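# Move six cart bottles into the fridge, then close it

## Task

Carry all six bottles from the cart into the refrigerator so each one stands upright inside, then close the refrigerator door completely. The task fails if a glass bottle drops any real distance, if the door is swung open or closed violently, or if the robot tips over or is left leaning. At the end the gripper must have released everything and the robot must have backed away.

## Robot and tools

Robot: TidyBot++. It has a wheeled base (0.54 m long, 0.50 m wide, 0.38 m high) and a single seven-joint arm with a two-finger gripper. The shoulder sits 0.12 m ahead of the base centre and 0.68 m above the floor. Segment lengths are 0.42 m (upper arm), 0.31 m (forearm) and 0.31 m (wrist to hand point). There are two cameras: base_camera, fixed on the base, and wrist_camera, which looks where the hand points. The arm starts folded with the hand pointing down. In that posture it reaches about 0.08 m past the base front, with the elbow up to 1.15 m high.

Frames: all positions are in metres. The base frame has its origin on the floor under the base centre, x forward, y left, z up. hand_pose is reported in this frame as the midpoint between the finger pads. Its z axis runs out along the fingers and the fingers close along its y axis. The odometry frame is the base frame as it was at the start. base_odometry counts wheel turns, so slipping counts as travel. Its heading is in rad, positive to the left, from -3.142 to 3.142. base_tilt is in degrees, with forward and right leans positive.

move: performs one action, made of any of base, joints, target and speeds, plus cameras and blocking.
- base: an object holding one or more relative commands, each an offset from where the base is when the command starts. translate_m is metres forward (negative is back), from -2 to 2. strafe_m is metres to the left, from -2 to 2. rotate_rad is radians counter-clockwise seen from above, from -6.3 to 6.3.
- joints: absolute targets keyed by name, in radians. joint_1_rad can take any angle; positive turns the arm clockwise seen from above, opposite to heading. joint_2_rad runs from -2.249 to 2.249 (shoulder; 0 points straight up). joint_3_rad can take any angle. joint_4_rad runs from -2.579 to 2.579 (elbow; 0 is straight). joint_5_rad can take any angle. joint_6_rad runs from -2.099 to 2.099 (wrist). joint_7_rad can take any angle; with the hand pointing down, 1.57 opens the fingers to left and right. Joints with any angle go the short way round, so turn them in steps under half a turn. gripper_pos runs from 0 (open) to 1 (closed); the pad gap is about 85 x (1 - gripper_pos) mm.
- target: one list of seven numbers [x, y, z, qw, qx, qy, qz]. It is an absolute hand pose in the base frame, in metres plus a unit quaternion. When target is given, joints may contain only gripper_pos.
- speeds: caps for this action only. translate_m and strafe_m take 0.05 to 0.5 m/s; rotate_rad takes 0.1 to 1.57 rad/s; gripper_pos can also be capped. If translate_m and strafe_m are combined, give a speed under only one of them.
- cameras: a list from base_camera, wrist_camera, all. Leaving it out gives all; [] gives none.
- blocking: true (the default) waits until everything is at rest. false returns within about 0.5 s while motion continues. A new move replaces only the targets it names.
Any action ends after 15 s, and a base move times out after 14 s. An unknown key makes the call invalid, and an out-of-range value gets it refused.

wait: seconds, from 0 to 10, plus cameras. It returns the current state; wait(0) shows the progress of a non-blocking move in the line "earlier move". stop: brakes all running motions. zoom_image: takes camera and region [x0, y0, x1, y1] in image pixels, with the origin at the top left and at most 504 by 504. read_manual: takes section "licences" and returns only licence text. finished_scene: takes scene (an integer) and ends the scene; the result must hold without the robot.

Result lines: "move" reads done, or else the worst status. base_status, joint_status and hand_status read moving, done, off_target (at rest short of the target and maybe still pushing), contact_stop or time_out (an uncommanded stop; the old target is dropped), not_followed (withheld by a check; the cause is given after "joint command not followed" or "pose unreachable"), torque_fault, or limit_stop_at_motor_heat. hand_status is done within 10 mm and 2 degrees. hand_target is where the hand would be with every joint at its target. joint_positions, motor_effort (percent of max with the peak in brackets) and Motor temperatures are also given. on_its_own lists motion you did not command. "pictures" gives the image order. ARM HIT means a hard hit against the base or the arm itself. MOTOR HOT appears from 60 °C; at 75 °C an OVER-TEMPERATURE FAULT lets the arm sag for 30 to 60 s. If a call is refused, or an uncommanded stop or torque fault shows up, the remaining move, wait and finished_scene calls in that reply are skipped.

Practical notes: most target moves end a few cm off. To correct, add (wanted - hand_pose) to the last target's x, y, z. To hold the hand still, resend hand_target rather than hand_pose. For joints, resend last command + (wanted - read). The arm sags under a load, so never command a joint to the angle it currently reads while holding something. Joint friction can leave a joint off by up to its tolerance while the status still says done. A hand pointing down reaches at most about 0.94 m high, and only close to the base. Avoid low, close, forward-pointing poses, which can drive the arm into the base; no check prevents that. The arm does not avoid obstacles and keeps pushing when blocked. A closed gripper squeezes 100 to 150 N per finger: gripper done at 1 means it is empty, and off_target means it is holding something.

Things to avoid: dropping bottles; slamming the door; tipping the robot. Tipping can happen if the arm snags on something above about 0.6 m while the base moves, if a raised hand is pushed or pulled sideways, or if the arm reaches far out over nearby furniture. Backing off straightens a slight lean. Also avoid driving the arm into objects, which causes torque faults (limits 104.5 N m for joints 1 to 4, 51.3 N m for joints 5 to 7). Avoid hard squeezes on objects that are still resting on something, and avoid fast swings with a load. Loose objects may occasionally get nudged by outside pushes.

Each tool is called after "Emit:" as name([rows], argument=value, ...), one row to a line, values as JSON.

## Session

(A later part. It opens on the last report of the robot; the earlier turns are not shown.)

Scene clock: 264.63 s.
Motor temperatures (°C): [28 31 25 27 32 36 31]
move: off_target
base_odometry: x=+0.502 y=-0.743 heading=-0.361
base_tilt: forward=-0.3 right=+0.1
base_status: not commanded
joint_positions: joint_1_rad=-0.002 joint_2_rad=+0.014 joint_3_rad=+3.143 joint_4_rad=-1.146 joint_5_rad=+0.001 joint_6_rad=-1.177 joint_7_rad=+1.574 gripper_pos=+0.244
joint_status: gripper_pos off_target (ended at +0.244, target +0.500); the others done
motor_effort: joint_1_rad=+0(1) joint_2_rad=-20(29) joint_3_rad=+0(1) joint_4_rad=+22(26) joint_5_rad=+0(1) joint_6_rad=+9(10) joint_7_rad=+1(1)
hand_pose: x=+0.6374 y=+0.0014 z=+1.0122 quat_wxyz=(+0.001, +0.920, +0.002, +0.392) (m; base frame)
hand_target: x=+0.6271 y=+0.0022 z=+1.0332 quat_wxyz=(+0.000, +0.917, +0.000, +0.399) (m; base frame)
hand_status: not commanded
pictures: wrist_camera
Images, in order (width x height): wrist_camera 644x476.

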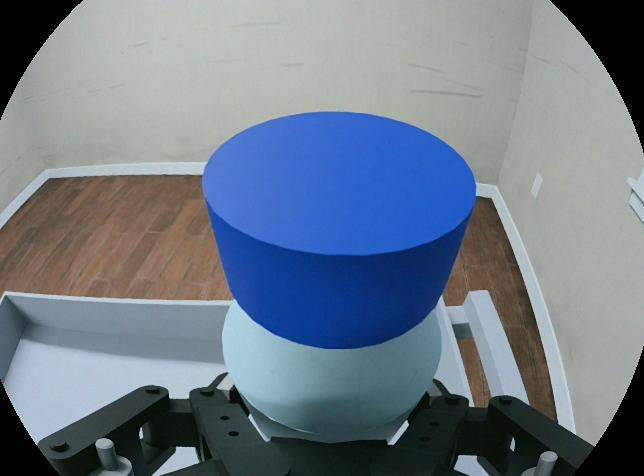

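Emit:
move(base={"translate_m": -0.38}, speeds={"translate_m": 0.35}, cameras=["wrist_camera"])

Emit:
move(base={"translate_m": 0.48, "strafe_m": 1.431, "rotate_rad": 1.458}, speeds={"strafe_m": 0.4, "rotate_rad": 0.6}, cameras=["wrist_camera","base_camera"])

Emit:
zoom_image(camera="base_camera", region=[340, 140, 420, 190])

Emit:
zoom_image(camera="base_camera", region=[60, 140, 140, 190])

Scene clock: 267.47 s.
Motor temperatures (°C): [28 31 25 27 32 36 31]
move: done
base_odometry: x=+0.146 y=-0.608 heading=-0.361
base_tilt: forward=-0.3 right=+0.1
base_status: done
joint_positions: joint_1_rad=-0.002 joint_2_rad=+0.014 joint_3_rad=+3.143 joint_4_rad=-1.146 joint_5_rad=+0.001 joint_6_rad=-1.184 joint_7_rad=+1.574 gripper_pos=+0.244
joint_status: not commanded
motor_effort: joint_1_rad=+1(2) joint_2_rad=-20(26) joint_3_rad=+1(2) joint_4_rad=+23(23) joint_5_rad=+0(1) joint_6_rad=+9(10) joint_7_rad=+0(1)
hand_pose: x=+0.6360 y=+0.0011 z=+1.0107 quat_wxyz=(+0.001, +0.921, +0.002, +0.388) (m; base frame)
hand_target: x=+0.6271 y=+0.0022 z=+1.0332 quat_wxyz=(+0.000, +0.917, +0.000, +0.399) (m; base frame)
hand_status: not commanded
pictures: wrist_camera
Images, in order (width x height): wrist_camera 644x476.

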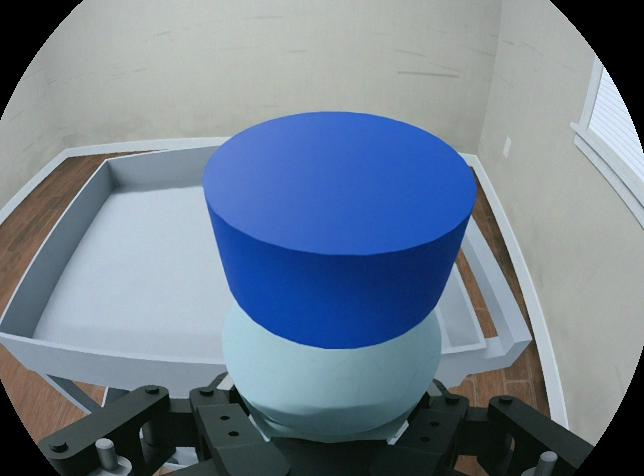

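Scene clock: 272.23 s.
Motor temperatures (°C): [28 31 25 27 32 36 31]
move: done
base_odometry: x=+1.101 y=+0.561 heading=+1.098
base_tilt: forward=-0.3 right=+0.1
base_status: done
joint_positions: joint_1_rad=+0.000 joint_2_rad=+0.018 joint_3_rad=+3.145 joint_4_rad=-1.146 joint_5_rad=+0.001 joint_6_rad=-1.184 joint_7_rad=+1.574 gripper_pos=+0.244
joint_status: not commanded
motor_effort: joint_1_rad=+0(5) joint_2_rad=-20(24) joint_3_rad=+0(5) joint_4_rad=+22(23) joint_5_rad=+0(4) joint_6_rad=+9(10) joint_7_rad=-1(1)
hand_pose: x=+0.6373 y=-0.0008 z=+1.0084 quat_wxyz=(+0.002, +0.922, +0.000, +0.386) (m; base frame)
hand_target: x=+0.6271 y=+0.0022 z=+1.0332 quat_wxyz=(+0.000, +0.917, +0.000, +0.399) (m; base frame)
hand_status: not commanded
pictures: base_camera, wrist_camera
Images, in order (width x height): base_camera 644x364, wrist_camera 644x476.

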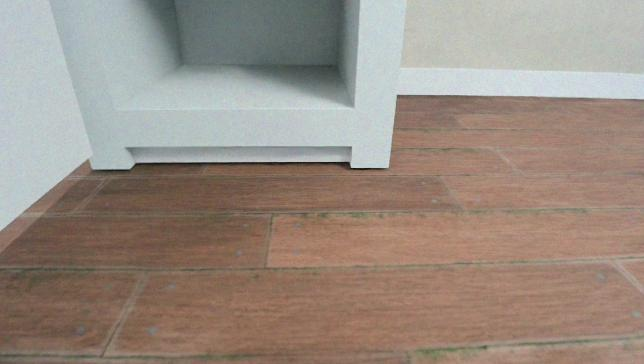

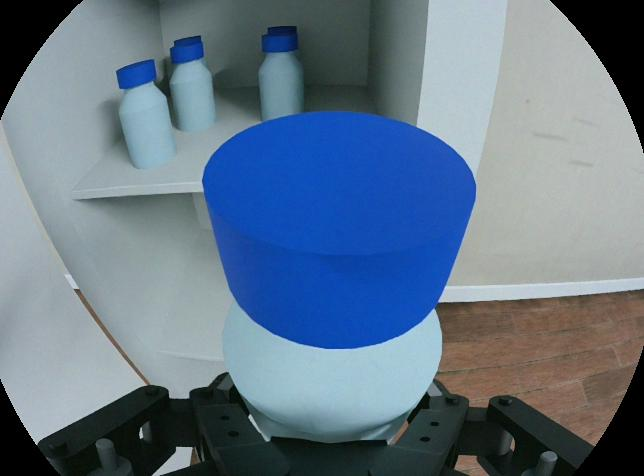

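Scaled by 6.300.

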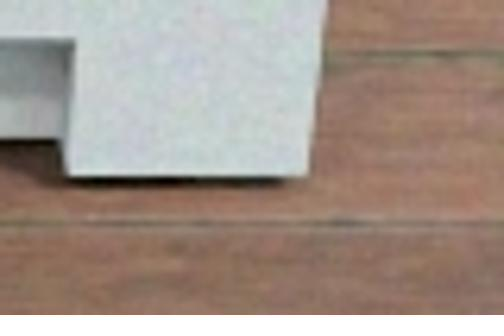

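Scaled by 6.300.

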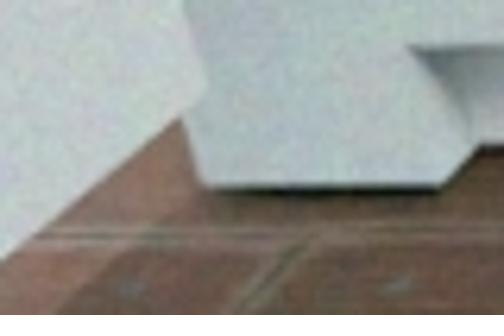

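Emit:
move(base={"translate_m": 0.21}, speeds={"translate_m": 0.2}, joints={"joint_1_rad": -0.15, "joint_2_rad": 0.36, "joint_4_rad": -0.54, "joint_6_rad": -1.43, "gripper_pos": 0.5}, cameras=["wrist_camera"])

Emit:
move(joints={"joint_2_rad": 0.335, "joint_4_rad": -0.77, "joint_6_rad": -1.19, "gripper_pos": 0.5}, cameras=["wrist_camera"])

Scene clock: 275.23 s.
Motor temperatures (°C): [28 31 25 27 32 36 31]
move: off_target
base_odometry: x=+1.197 y=+0.748 heading=+1.098
base_tilt: forward=-0.3 right=+0.1
base_status: done
joint_positions: joint_1_rad=-0.135 joint_2_rad=+0.373 joint_3_rad=+3.145 joint_4_rad=-0.595 joint_5_rad=+0.001 joint_6_rad=-1.388 joint_7_rad=+1.574 gripper_pos=+0.244
joint_status: gripper_pos off_target (ended at +0.244, target +0.500); the others done
motor_effort: joint_1_rad=+1(3) joint_2_rad=-32(35) joint_3_rad=+0(2) joint_4_rad=+21(23) joint_5_rad=+0(1) joint_6_rad=+9(11) joint_7_rad=+1(1)
hand_pose: x=+0.7461 y=+0.0844 z=+1.0318 quat_wxyz=(-0.023, +0.922, +0.062, +0.382) (m; base frame)
hand_target: x=+0.7320 y=+0.0947 z=+1.0567 quat_wxyz=(-0.030, +0.916, +0.069, +0.394) (m; base frame)
hand_status: not commanded
pictures: wrist_camera
Images, in order (width x height): wrist_camera 644x476.

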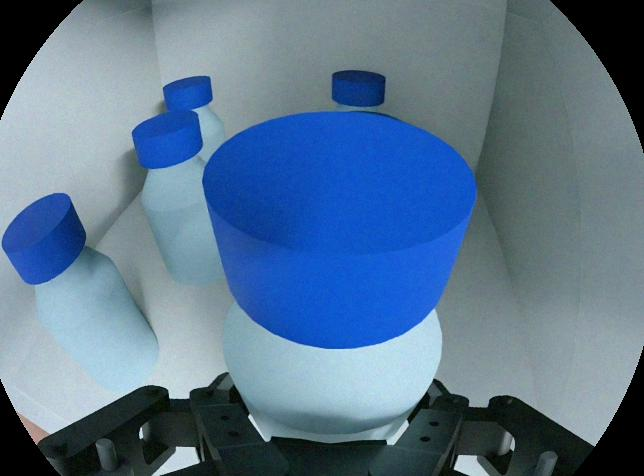

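Scene clock: 276.47 s.
Motor temperatures (°C): [28 31 25 27 32 36 31]
move: off_target
base_odometry: x=+1.197 y=+0.748 heading=+1.098
base_tilt: forward=-0.3 right=+0.1
base_status: not commanded
joint_positions: joint_1_rad=-0.135 joint_2_rad=+0.365 joint_3_rad=+3.145 joint_4_rad=-0.772 joint_5_rad=+0.001 joint_6_rad=-1.253 joint_7_rad=+1.574 gripper_pos=+0.245
joint_status: gripper_pos off_target (ended at +0.245, target +0.500); the others done
motor_effort: joint_1_rad=+0(1) joint_2_rad=-32(34) joint_3_rad=+0(1) joint_4_rad=+22(23) joint_5_rad=+0(1) joint_6_rad=+8(9) joint_7_rad=+0(1)
hand_pose: x=+0.7613 y=+0.0864 z=+0.9796 quat_wxyz=(-0.022, +0.928, +0.063, +0.366) (m; base frame)
hand_target: x=+0.7637 y=+0.0996 z=+1.0141 quat_wxyz=(-0.031, +0.909, +0.069, +0.410) (m; base frame)
hand_status: not commanded
pictures: wrist_camera
Images, in order (width x height): wrist_camera 644x476.

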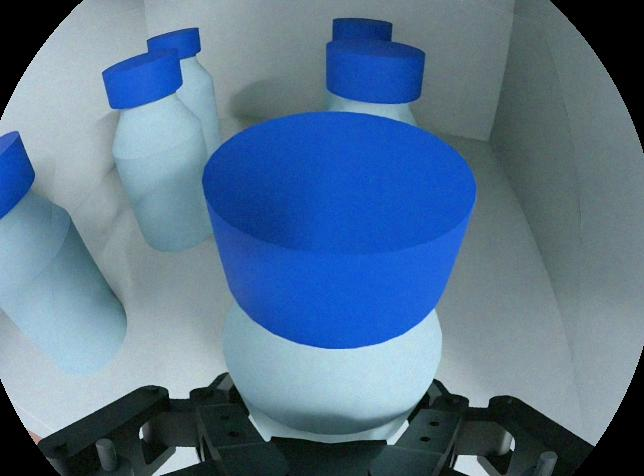

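Emit:
move(joints={"joint_2_rad": 0.335, "joint_4_rad": -0.79, "joint_6_rad": -1.14, "gripper_pos": 0.5}, cameras=[])

Emit:
move(joints={"joint_2_rad": 0.345, "joint_4_rad": -0.82, "joint_6_rad": -1.12, "gripper_pos": 0.5}, cameras=["wrist_camera"])

Scene clock: 277.53 s.
Motor temperatures (°C): [28 31 25 27 32 36 31]
move: off_target
base_odometry: x=+1.197 y=+0.748 heading=+1.098
base_tilt: forward=-0.3 right=+0.1
base_status: not commanded
joint_positions: joint_1_rad=-0.135 joint_2_rad=+0.365 joint_3_rad=+3.145 joint_4_rad=-0.795 joint_5_rad=+0.001 joint_6_rad=-1.198 joint_7_rad=+1.574 gripper_pos=+0.245
joint_status: gripper_pos off_target (ended at +0.245, target +0.500); the others done
motor_effort: joint_1_rad=+0(1) joint_2_rad=-33(34) joint_3_rad=+0(0) joint_4_rad=+22(23) joint_5_rad=+0(1) joint_6_rad=+9(9) joint_7_rad=+0(1)
hand_pose: x=+0.7712 y=+0.0877 z=+0.9795 quat_wxyz=(-0.023, +0.922, +0.063, +0.381) (m; base frame)
hand_target: x=+0.7725 y=+0.1010 z=+1.0156 quat_wxyz=(-0.033, +0.903, +0.068, +0.423) (m; base frame)
hand_status: not commanded
pictures: none
No camera images: "cameras" was empty.

Scene clock: 278.17 s.
Motor temperatures (°C): [28 31 25 27 32 36 31]
move: off_target
base_odometry: x=+1.197 y=+0.748 heading=+1.098
base_tilt: forward=-0.3 right=+0.1
base_status: not commanded
joint_positions: joint_1_rad=-0.135 joint_2_rad=+0.361 joint_3_rad=+3.145 joint_4_rad=-0.813 joint_5_rad=+0.001 joint_6_rad=-1.176 joint_7_rad=+1.574 gripper_pos=+0.245
joint_status: gripper_pos off_target (ended at +0.245, target +0.500); the others done
motor_effort: joint_1_rad=+0(1) joint_2_rad=-29(32) joint_3_rad=+0(1) joint_4_rad=+20(23) joint_5_rad=-1(1) joint_6_rad=+8(10) joint_7_rad=+0(1)
hand_pose: x=+0.7731 y=+0.0879 z=+0.9779 quat_wxyz=(-0.024, +0.921, +0.062, +0.385) (m; base frame)
hand_target: x=+0.7775 y=+0.1017 z=+0.9980 quat_wxyz=(-0.032, +0.907, +0.068, +0.414) (m; base frame)
hand_status: not commanded
pictures: wrist_camera
Images, in order (width x height): wrist_camera 644x476.

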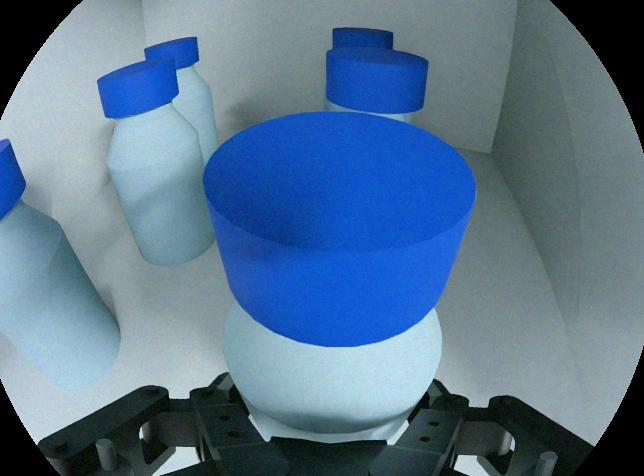

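Emit:
move(joints={"joint_2_rad": 0.355, "joint_4_rad": -0.85, "joint_6_rad": -1.10, "gripper_pos": 0.5}, cameras=[])

Emit:
move(joints={"gripper_pos": 0.1}, cameras=["wrist_camera"])

Emit:
move(base={"translate_m": -0.12, "strafe_m": -0.016}, speeds={"translate_m": 0.1}, cameras=["wrist_camera"])

Scene clock: 279.30 s.
Motor temperatures (°C): [28 31 25 27 32 36 31]
move: off_target
base_odometry: x=+1.197 y=+0.748 heading=+1.098
base_tilt: forward=-0.3 right=+0.1
base_status: not commanded
joint_positions: joint_1_rad=-0.135 joint_2_rad=+0.354 joint_3_rad=+3.145 joint_4_rad=-0.832 joint_5_rad=+0.001 joint_6_rad=-1.154 joint_7_rad=+1.574 gripper_pos=+0.245
joint_status: gripper_pos off_target (ended at +0.245, target +0.500); the others done
motor_effort: joint_1_rad=+0(1) joint_2_rad=-26(29) joint_3_rad=+0(1) joint_4_rad=+19(21) joint_5_rad=+0(1) joint_6_rad=+8(8) joint_7_rad=+0(1)
hand_pose: x=+0.7739 y=+0.0881 z=+0.9778 quat_wxyz=(-0.024, +0.919, +0.062, +0.389) (m; base frame)
hand_target: x=+0.7820 y=+0.1024 z=+0.9802 quat_wxyz=(-0.031, +0.911, +0.069, +0.405) (m; base frame)
hand_status: not commanded
pictures: none
No camera images: "cameras" was empty.

Scene clock: 280.10 s.
Motor temperatures (°C): [28 31 25 27 32 36 31]
move: done
base_odometry: x=+1.197 y=+0.748 heading=+1.098
base_tilt: forward=-0.3 right=+0.1
base_status: not commanded
joint_positions: joint_1_rad=-0.135 joint_2_rad=+0.354 joint_3_rad=+3.145 joint_4_rad=-0.835 joint_5_rad=+0.001 joint_6_rad=-1.141 joint_7_rad=+1.574 gripper_pos=+0.100
joint_status: all done
motor_effort: joint_1_rad=+1(2) joint_2_rad=-27(30) joint_3_rad=+0(1) joint_4_rad=+19(20) joint_5_rad=+0(1) joint_6_rad=+6(8) joint_7_rad=+0(1)
hand_pose: x=+0.7764 y=+0.0885 z=+0.9797 quat_wxyz=(-0.024, +0.917, +0.062, +0.394) (m; base frame)
hand_target: x=+0.7820 y=+0.1024 z=+0.9802 quat_wxyz=(-0.031, +0.911, +0.069, +0.405) (m; base frame)
hand_status: not commanded
pictures: wrist_camera
Images, in order (width x height): wrist_camera 644x476.

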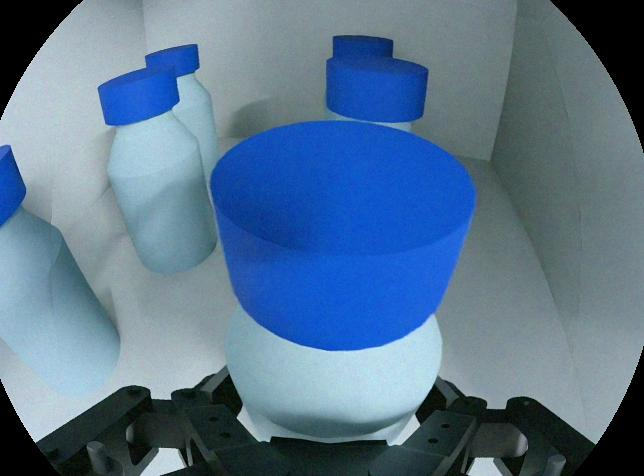

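Scene clock: 281.93 s.
Motor temperatures (°C): [28 31 25 27 32 36 31]
move: done
base_odometry: x=+1.157 y=+0.634 heading=+1.098
base_tilt: forward=-0.3 right=+0.1
base_status: done
joint_positions: joint_1_rad=-0.138 joint_2_rad=+0.349 joint_3_rad=+3.145 joint_4_rad=-0.835 joint_5_rad=+0.001 joint_6_rad=-1.140 joint_7_rad=+1.574 gripper_pos=+0.100
joint_status: not commanded
motor_effort: joint_1_rad=+1(3) joint_2_rad=-27(33) joint_3_rad=+0(1) joint_4_rad=+19(20) joint_5_rad=+0(1) joint_6_rad=+6(7) joint_7_rad=+0(1)
hand_pose: x=+0.7751 y=+0.0902 z=+0.9829 quat_wxyz=(-0.025, +0.915, +0.064, +0.397) (m; base frame)
hand_target: x=+0.7820 y=+0.1024 z=+0.9802 quat_wxyz=(-0.031, +0.911, +0.069, +0.405) (m; base frame)
hand_status: not commanded
pictures: wrist_camera
Images, in order (width x height): wrist_camera 644x476.

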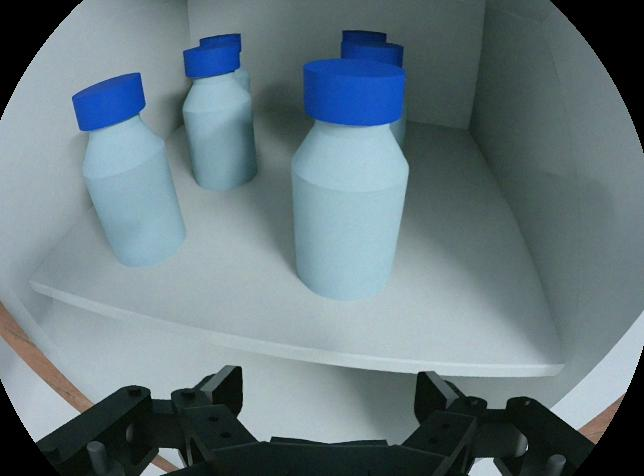

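Emit:
move(base={"translate_m": -0.65}, speeds={"translate_m": 0.4}, cameras=["base_camera"])

Emit:
move(base={"strafe_m": 0.785}, speeds={"strafe_m": 0.4}, joints={"joint_1_rad": 0, "joint_2_rad": -0.047, "joint_4_rad": -1.457, "joint_6_rad": -0.16, "gripper_pos": 1.0}, cameras=["base_camera","wrist_camera"])

Scene clock: 286.40 s.
Motor temperatures (°C): [28 31 25 27 32 36 31]
move: done
base_odometry: x=+0.860 y=+0.055 heading=+1.098
base_tilt: forward=-0.3 right=+0.1
base_status: done
joint_positions: joint_1_rad=-0.138 joint_2_rad=+0.346 joint_3_rad=+3.145 joint_4_rad=-0.835 joint_5_rad=+0.001 joint_6_rad=-1.139 joint_7_rad=+1.574 gripper_pos=+0.100
joint_status: not commanded
motor_effort: joint_1_rad=+0(1) joint_2_rad=-28(32) joint_3_rad=+0(1) joint_4_rad=+18(20) joint_5_rad=+1(1) joint_6_rad=+6(7) joint_7_rad=+0(1)
hand_pose: x=+0.7744 y=+0.0903 z=+0.9847 quat_wxyz=(-0.025, +0.915, +0.064, +0.398) (m; base frame)
hand_target: x=+0.7820 y=+0.1024 z=+0.9802 quat_wxyz=(-0.031, +0.911, +0.069, +0.405) (m; base frame)
hand_status: not commanded
pictures: base_camera
Images, in order (width x height): base_camera 644x364.

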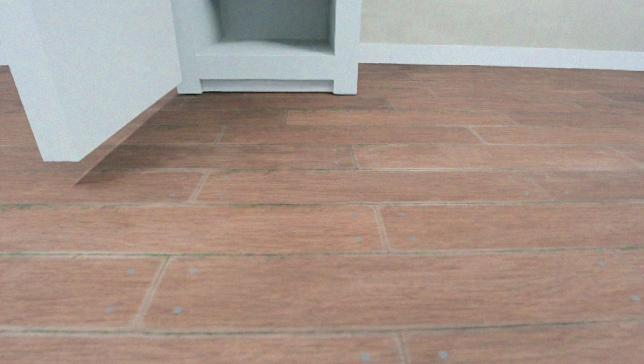

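Scene clock: 289.57 s.
Motor temperatures (°C): [28 31 25 27 32 36 31]
move: done
base_odometry: x=+0.161 y=+0.413 heading=+1.098
base_tilt: forward=-0.3 right=+0.1
base_status: done
joint_positions: joint_1_rad=-0.012 joint_2_rad=-0.041 joint_3_rad=+3.144 joint_4_rad=-1.436 joint_5_rad=+0.001 joint_6_rad=-0.206 joint_7_rad=+1.574 gripper_pos=+0.999
joint_status: all done
motor_effort: joint_1_rad=+1(3) joint_2_rad=-17(29) joint_3_rad=+0(2) joint_4_rad=+21(21) joint_5_rad=+0(1) joint_6_rad=+9(9) joint_7_rad=+0(1)
hand_pose: x=+0.7222 y=+0.0068 z=+1.1481 quat_wxyz=(-0.002, +0.717, +0.005, +0.697) (m; base frame)
hand_target: x=+0.7208 y=+0.0023 z=+1.1527 quat_wxyz=(-0.001, +0.707, +0.000, +0.707) (m; base frame)
hand_status: not commanded
pictures: base_camera, wrist_camera
Images, in order (width x height): base_camera 644x364, wrist_camera 644x476.

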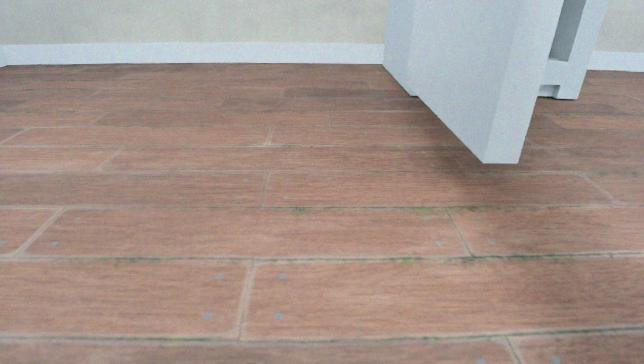

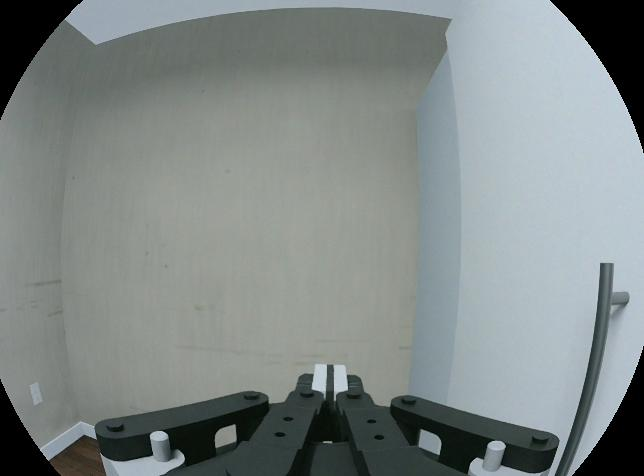

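Emit:
move(base={"translate_m": 0.324}, speeds={"translate_m": 0.3}, joints={"joint_1_rad": 0.012}, cameras=["base_camera","wrist_camera"])

Emit:
move(base={"strafe_m": -0.18}, speeds={"strafe_m": 0.2}, cameras=["base_camera","wrist_camera"])

Scene clock: 292.57 s.
Motor temperatures (°C): [28 31 25 27 32 36 31]
move: done
base_odometry: x=+0.309 y=+0.701 heading=+1.099
base_tilt: forward=-0.3 right=+0.1
base_status: done
joint_positions: joint_1_rad=+0.000 joint_2_rad=-0.050 joint_3_rad=+3.144 joint_4_rad=-1.439 joint_5_rad=+0.001 joint_6_rad=-0.202 joint_7_rad=+1.574 gripper_pos=+0.999
joint_status: all done
motor_effort: joint_1_rad=+0(2) joint_2_rad=-16(20) joint_3_rad=+1(1) joint_4_rad=+21(22) joint_5_rad=+1(1) joint_6_rad=+8(9) joint_7_rad=+0(1)
hand_pose: x=+0.7182 y=-0.0003 z=+1.1528 quat_wxyz=(+0.002, +0.714, +0.001, +0.700) (m; base frame)
hand_target: x=+0.7208 y=-0.0049 z=+1.1527 quat_wxyz=(+0.003, +0.707, -0.004, +0.707) (m; base frame)
hand_status: not commanded
pictures: base_camera, wrist_camera
Images, in order (width x height): base_camera 644x364, wrist_camera 644x476.

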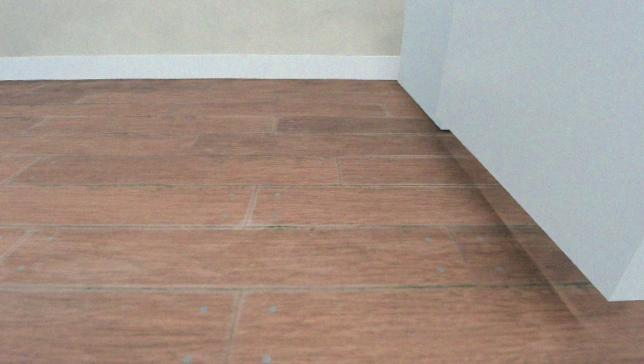

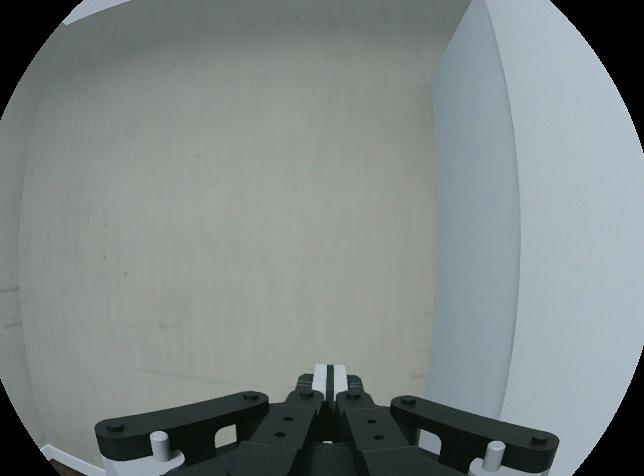

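Scene clock: 294.20 s.
Motor temperatures (°C): [28 31 25 27 32 36 31]
move: done
base_odometry: x=+0.469 y=+0.620 heading=+1.099
base_tilt: forward=-0.3 right=+0.1
base_status: done
joint_positions: joint_1_rad=+0.007 joint_2_rad=-0.050 joint_3_rad=+3.144 joint_4_rad=-1.439 joint_5_rad=+0.001 joint_6_rad=-0.202 joint_7_rad=+1.574 gripper_pos=+0.999
joint_status: not commanded
motor_effort: joint_1_rad=+1(3) joint_2_rad=-16(18) joint_3_rad=+0(4) joint_4_rad=+21(21) joint_5_rad=+0(1) joint_6_rad=+9(9) joint_7_rad=+0(1)
hand_pose: x=+0.7182 y=-0.0041 z=+1.1528 quat_wxyz=(+0.005, +0.714, -0.002, +0.700) (m; base frame)
hand_target: x=+0.7208 y=-0.0049 z=+1.1527 quat_wxyz=(+0.003, +0.707, -0.004, +0.707) (m; base frame)
hand_status: not commanded
pictures: base_camera, wrist_camera
Images, in order (width x height): base_camera 644x364, wrist_camera 644x476.

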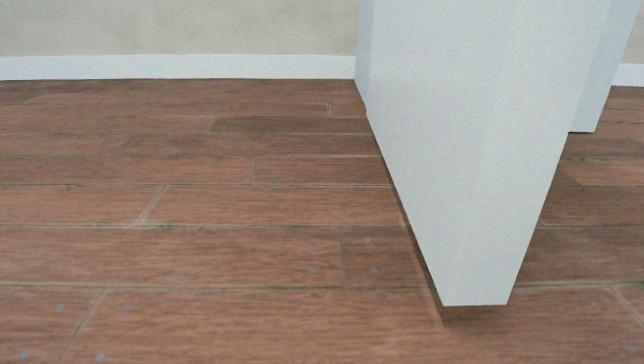

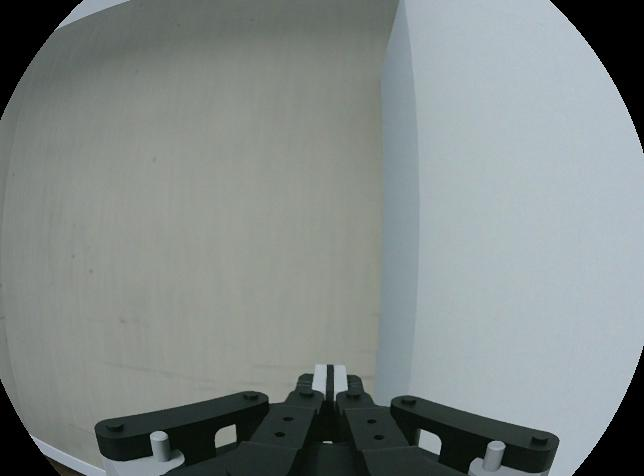

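Emit:
move(base={"strafe_m": -0.15}, speeds={"strafe_m": 0.09}, cameras=["base_camera","wrist_camera"])

Scene clock: 297.33 s.
Motor temperatures (°C): [28 31 25 27 32 36 31]
move: done
base_odometry: x=+0.603 y=+0.552 heading=+1.099
base_tilt: forward=-0.3 right=+0.1
base_status: done
joint_positions: joint_1_rad=+0.007 joint_2_rad=-0.050 joint_3_rad=+3.135 joint_4_rad=-1.439 joint_5_rad=+0.001 joint_6_rad=-0.202 joint_7_rad=+1.574 gripper_pos=+0.999
joint_status: not commanded
motor_effort: joint_1_rad=+0(6) joint_2_rad=-15(20) joint_3_rad=+0(5) joint_4_rad=+21(22) joint_5_rad=+0(1) joint_6_rad=+8(9) joint_7_rad=+0(1)
hand_pose: x=+0.7181 y=+0.0007 z=+1.1528 quat_wxyz=(+0.002, +0.714, +0.001, +0.700) (m; base frame)
hand_target: x=+0.7208 y=-0.0049 z=+1.1527 quat_wxyz=(+0.003, +0.707, -0.004, +0.707) (m; base frame)
hand_status: not commanded
pictures: base_camera, wrist_camera
Images, in order (width x height): base_camera 644x364, wrist_camera 644x476.

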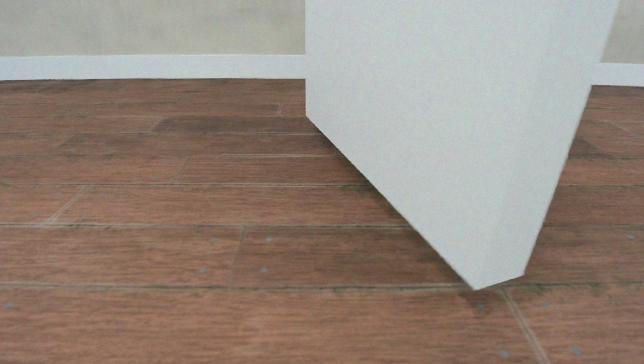

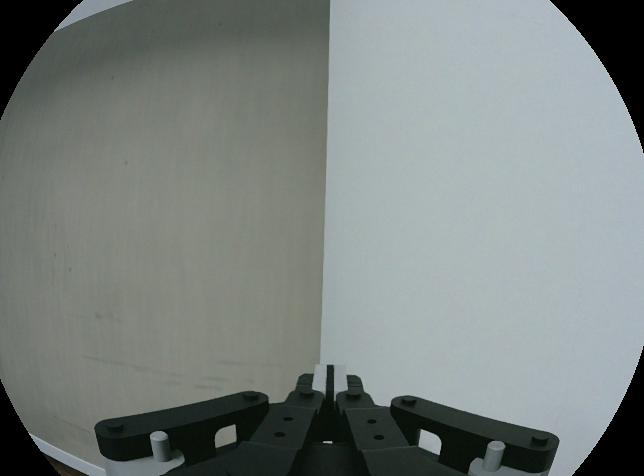

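Emit:
move(base={"strafe_m": -0.12}, speeds={"strafe_m": 0.1}, cameras=["base_camera","wrist_camera"])

Scene clock: 299.37 s.
Motor temperatures (°C): [28 31 25 27 32 36 31]
move: done
base_odometry: x=+0.710 y=+0.497 heading=+1.100
base_tilt: forward=-0.3 right=+0.1
base_status: done
joint_positions: joint_1_rad=+0.010 joint_2_rad=-0.050 joint_3_rad=+3.136 joint_4_rad=-1.439 joint_5_rad=+0.001 joint_6_rad=-0.202 joint_7_rad=+1.574 gripper_pos=+0.999
joint_status: not commanded
motor_effort: joint_1_rad=+0(3) joint_2_rad=-17(19) joint_3_rad=+0(3) joint_4_rad=+21(22) joint_5_rad=+0(1) joint_6_rad=+8(9) joint_7_rad=+0(1)
hand_pose: x=+0.7181 y=-0.0010 z=+1.1527 quat_wxyz=(+0.003, +0.714, +0.000, +0.700) (m; base frame)
hand_target: x=+0.7208 y=-0.0049 z=+1.1527 quat_wxyz=(+0.003, +0.707, -0.004, +0.707) (m; base frame)
hand_status: not commanded
pictures: base_camera, wrist_camera
Images, in order (width x height): base_camera 644x364, wrist_camera 644x476.

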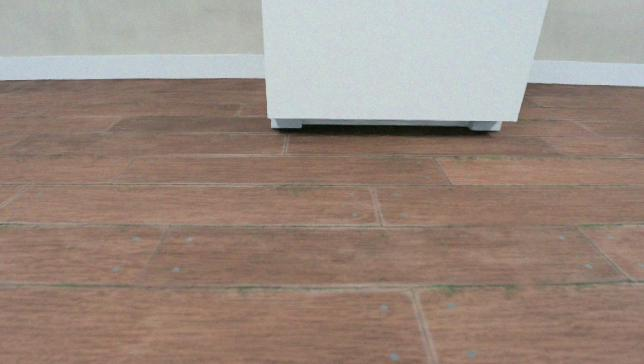

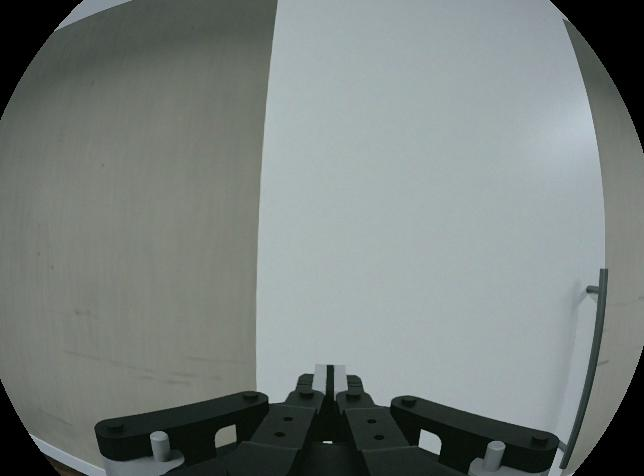

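Emit:
move(base={"strafe_m": -0.28, "translate_m": 0.2}, speeds={"strafe_m": 0.3}, cameras=["base_camera","wrist_camera"])

Emit:
move(base={"translate_m": 0.1}, speeds={"translate_m": 0.08}, cameras=["base_camera","wrist_camera"])

Scene clock: 302.23 s.
Motor temperatures (°C): [28 31 25 27 32 36 31]
move: done
base_odometry: x=+1.051 y=+0.548 heading=+1.099
base_tilt: forward=-0.3 right=+0.1
base_status: done
joint_positions: joint_1_rad=+0.010 joint_2_rad=-0.051 joint_3_rad=+3.136 joint_4_rad=-1.440 joint_5_rad=+0.001 joint_6_rad=-0.201 joint_7_rad=+1.574 gripper_pos=+0.999
joint_status: not commanded
motor_effort: joint_1_rad=+1(3) joint_2_rad=-17(19) joint_3_rad=+0(2) joint_4_rad=+21(22) joint_5_rad=+0(1) joint_6_rad=+8(9) joint_7_rad=+0(1)
hand_pose: x=+0.7177 y=-0.0010 z=+1.1533 quat_wxyz=(+0.003, +0.714, +0.000, +0.700) (m; base frame)
hand_target: x=+0.7208 y=-0.0049 z=+1.1527 quat_wxyz=(+0.003, +0.707, -0.004, +0.707) (m; base frame)
hand_status: not commanded
pictures: base_camera, wrist_camera
Images, in order (width x height): base_camera 644x364, wrist_camera 644x476.

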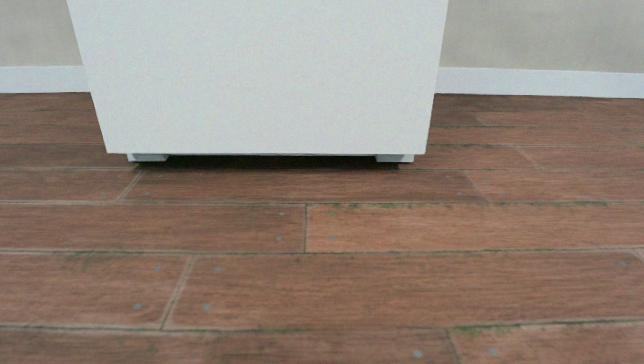

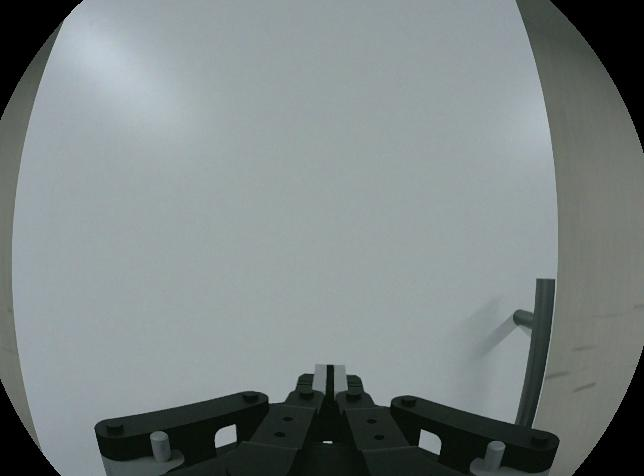

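Scene clock: 304.00 s.
Motor temperatures (°C): [28 31 25 27 32 36 31]
move: done
base_odometry: x=+1.097 y=+0.637 heading=+1.099
base_tilt: forward=-0.3 right=+0.1
base_status: done
joint_positions: joint_1_rad=+0.010 joint_2_rad=-0.052 joint_3_rad=+3.136 joint_4_rad=-1.440 joint_5_rad=+0.001 joint_6_rad=-0.201 joint_7_rad=+1.574 gripper_pos=+0.999
joint_status: not commanded
motor_effort: joint_1_rad=+1(1) joint_2_rad=-17(20) joint_3_rad=+1(1) joint_4_rad=+21(21) joint_5_rad=+0(1) joint_6_rad=+8(9) joint_7_rad=+0(1)
hand_pose: x=+0.7172 y=-0.0010 z=+1.1538 quat_wxyz=(+0.003, +0.713, +0.000, +0.701) (m; base frame)
hand_target: x=+0.7208 y=-0.0049 z=+1.1527 quat_wxyz=(+0.003, +0.707, -0.004, +0.707) (m; base frame)
hand_status: not commanded
pictures: base_camera, wrist_camera
Images, in order (width x height): base_camera 644x364, wrist_camera 644x476.

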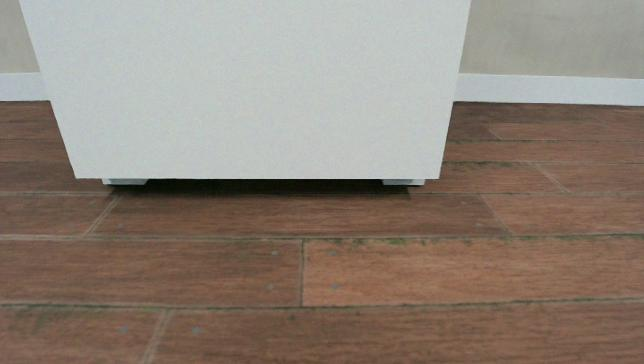

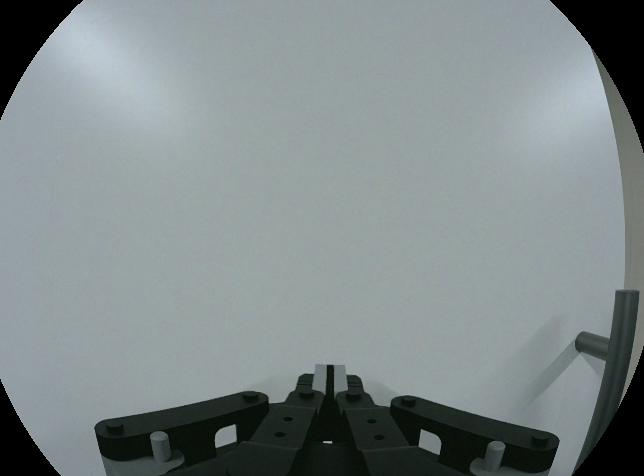

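Emit:
move(base={"translate_m": 0.05}, speeds={"translate_m": 0.05}, cameras=["wrist_camera"])

Emit:
move(base={"translate_m": 0.03}, speeds={"translate_m": 0.05}, cameras=["wrist_camera"])

Scene clock: 305.83 s.
Motor temperatures (°C): [28 31 25 27 32 36 31]
move: done
base_odometry: x=+1.119 y=+0.682 heading=+1.099
base_tilt: forward=-0.3 right=+0.1
base_status: done
joint_positions: joint_1_rad=+0.010 joint_2_rad=-0.112 joint_3_rad=+3.136 joint_4_rad=-1.475 joint_5_rad=+0.001 joint_6_rad=-0.200 joint_7_rad=+1.574 gripper_pos=+0.999
joint_status: not commanded
motor_effort: joint_1_rad=+1(2) joint_2_rad=-4(18) joint_3_rad=+1(2) joint_4_rad=+25(28) joint_5_rad=-1(1) joint_6_rad=+15(18) joint_7_rad=+0(1)
hand_pose: x=+0.6910 y=-0.0008 z=+1.1667 quat_wxyz=(+0.003, +0.705, +0.000, +0.709) (m; base frame)
hand_target: x=+0.7208 y=-0.0049 z=+1.1527 quat_wxyz=(+0.003, +0.707, -0.004, +0.707) (m; base frame)
hand_status: not commanded
pictures: wrist_camera
Images, in order (width x height): wrist_camera 644x476.

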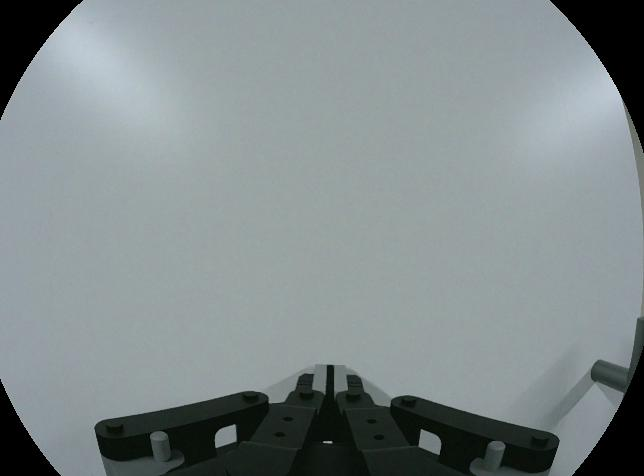

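Scene clock: 306.80 s.
Motor temperatures (°C): [28 31 25 27 32 36 31]
move: done
base_odometry: x=+1.133 y=+0.708 heading=+1.099
base_tilt: forward=-0.4 right=+0.1
base_status: done
joint_positions: joint_1_rad=+0.010 joint_2_rad=-0.177 joint_3_rad=+3.136 joint_4_rad=-1.526 joint_5_rad=+0.001 joint_6_rad=-0.217 joint_7_rad=+1.574 gripper_pos=+0.999
joint_status: not commanded
motor_effort: joint_1_rad=+1(2) joint_2_rad=+8(11) joint_3_rad=+1(3) joint_4_rad=+33(36) joint_5_rad=+0(1) joint_6_rad=+24(28) joint_7_rad=+0(1)
hand_pose: x=+0.6630 y=-0.0005 z=+1.1662 quat_wxyz=(+0.004, +0.706, +0.000, +0.708) (m; base frame)
hand_target: x=+0.7208 y=-0.0049 z=+1.1527 quat_wxyz=(+0.003, +0.707, -0.004, +0.707) (m; base frame)
hand_status: not commanded
pictures: wrist_camera
Images, in order (width x height): wrist_camera 644x476.

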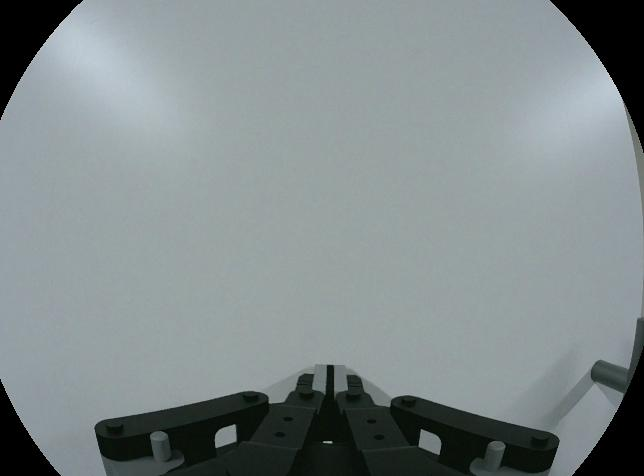

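Fully seated. Back off.

Emit:
move(base={"translate_m": -0.3}, speeds={"translate_m": 0.2}, cameras=["base_camera","wrist_camera"])

Scene clock: 309.23 s.
Motor temperatures (°C): [28 31 25 27 32 36 31]
move: done
base_odometry: x=+0.997 y=+0.440 heading=+1.099
base_tilt: forward=-0.3 right=+0.1
base_status: done
joint_positions: joint_1_rad=+0.010 joint_2_rad=-0.052 joint_3_rad=+3.136 joint_4_rad=-1.470 joint_5_rad=+0.001 joint_6_rad=-0.161 joint_7_rad=+1.574 gripper_pos=+0.999
joint_status: not commanded
motor_effort: joint_1_rad=+1(2) joint_2_rad=-17(22) joint_3_rad=+0(2) joint_4_rad=+21(31) joint_5_rad=+0(1) joint_6_rad=+8(22) joint_7_rad=+0(1)
hand_pose: x=+0.7191 y=-0.0010 z=+1.1471 quat_wxyz=(+0.003, +0.710, +0.000, +0.704) (m; base frame)
hand_target: x=+0.7208 y=-0.0049 z=+1.1527 quat_wxyz=(+0.003, +0.707, -0.004, +0.707) (m; base frame)
hand_status: not commanded
pictures: base_camera, wrist_camera
Images, in order (width x height): base_camera 644x364, wrist_camera 644x476.

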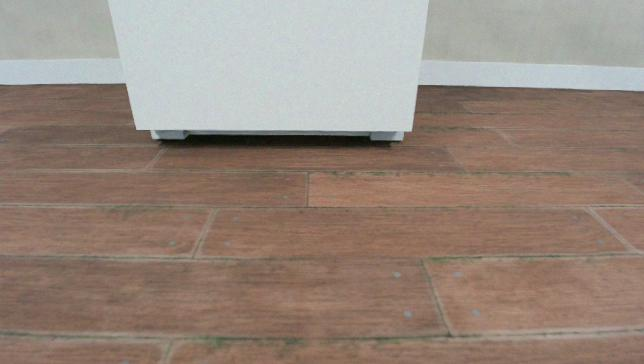

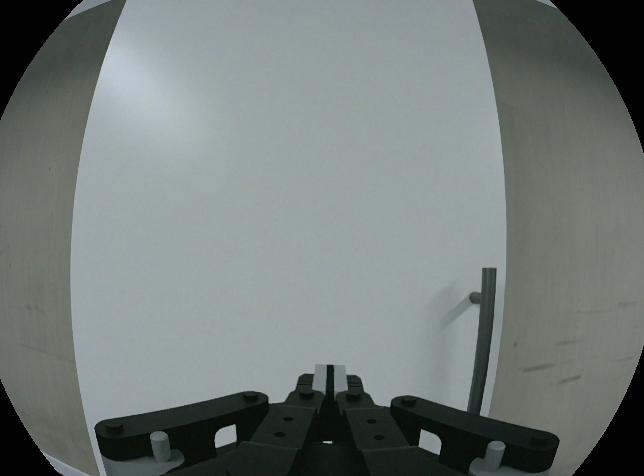

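Emit:
finished_scene(scene=2)

The scene is finished: the task was done.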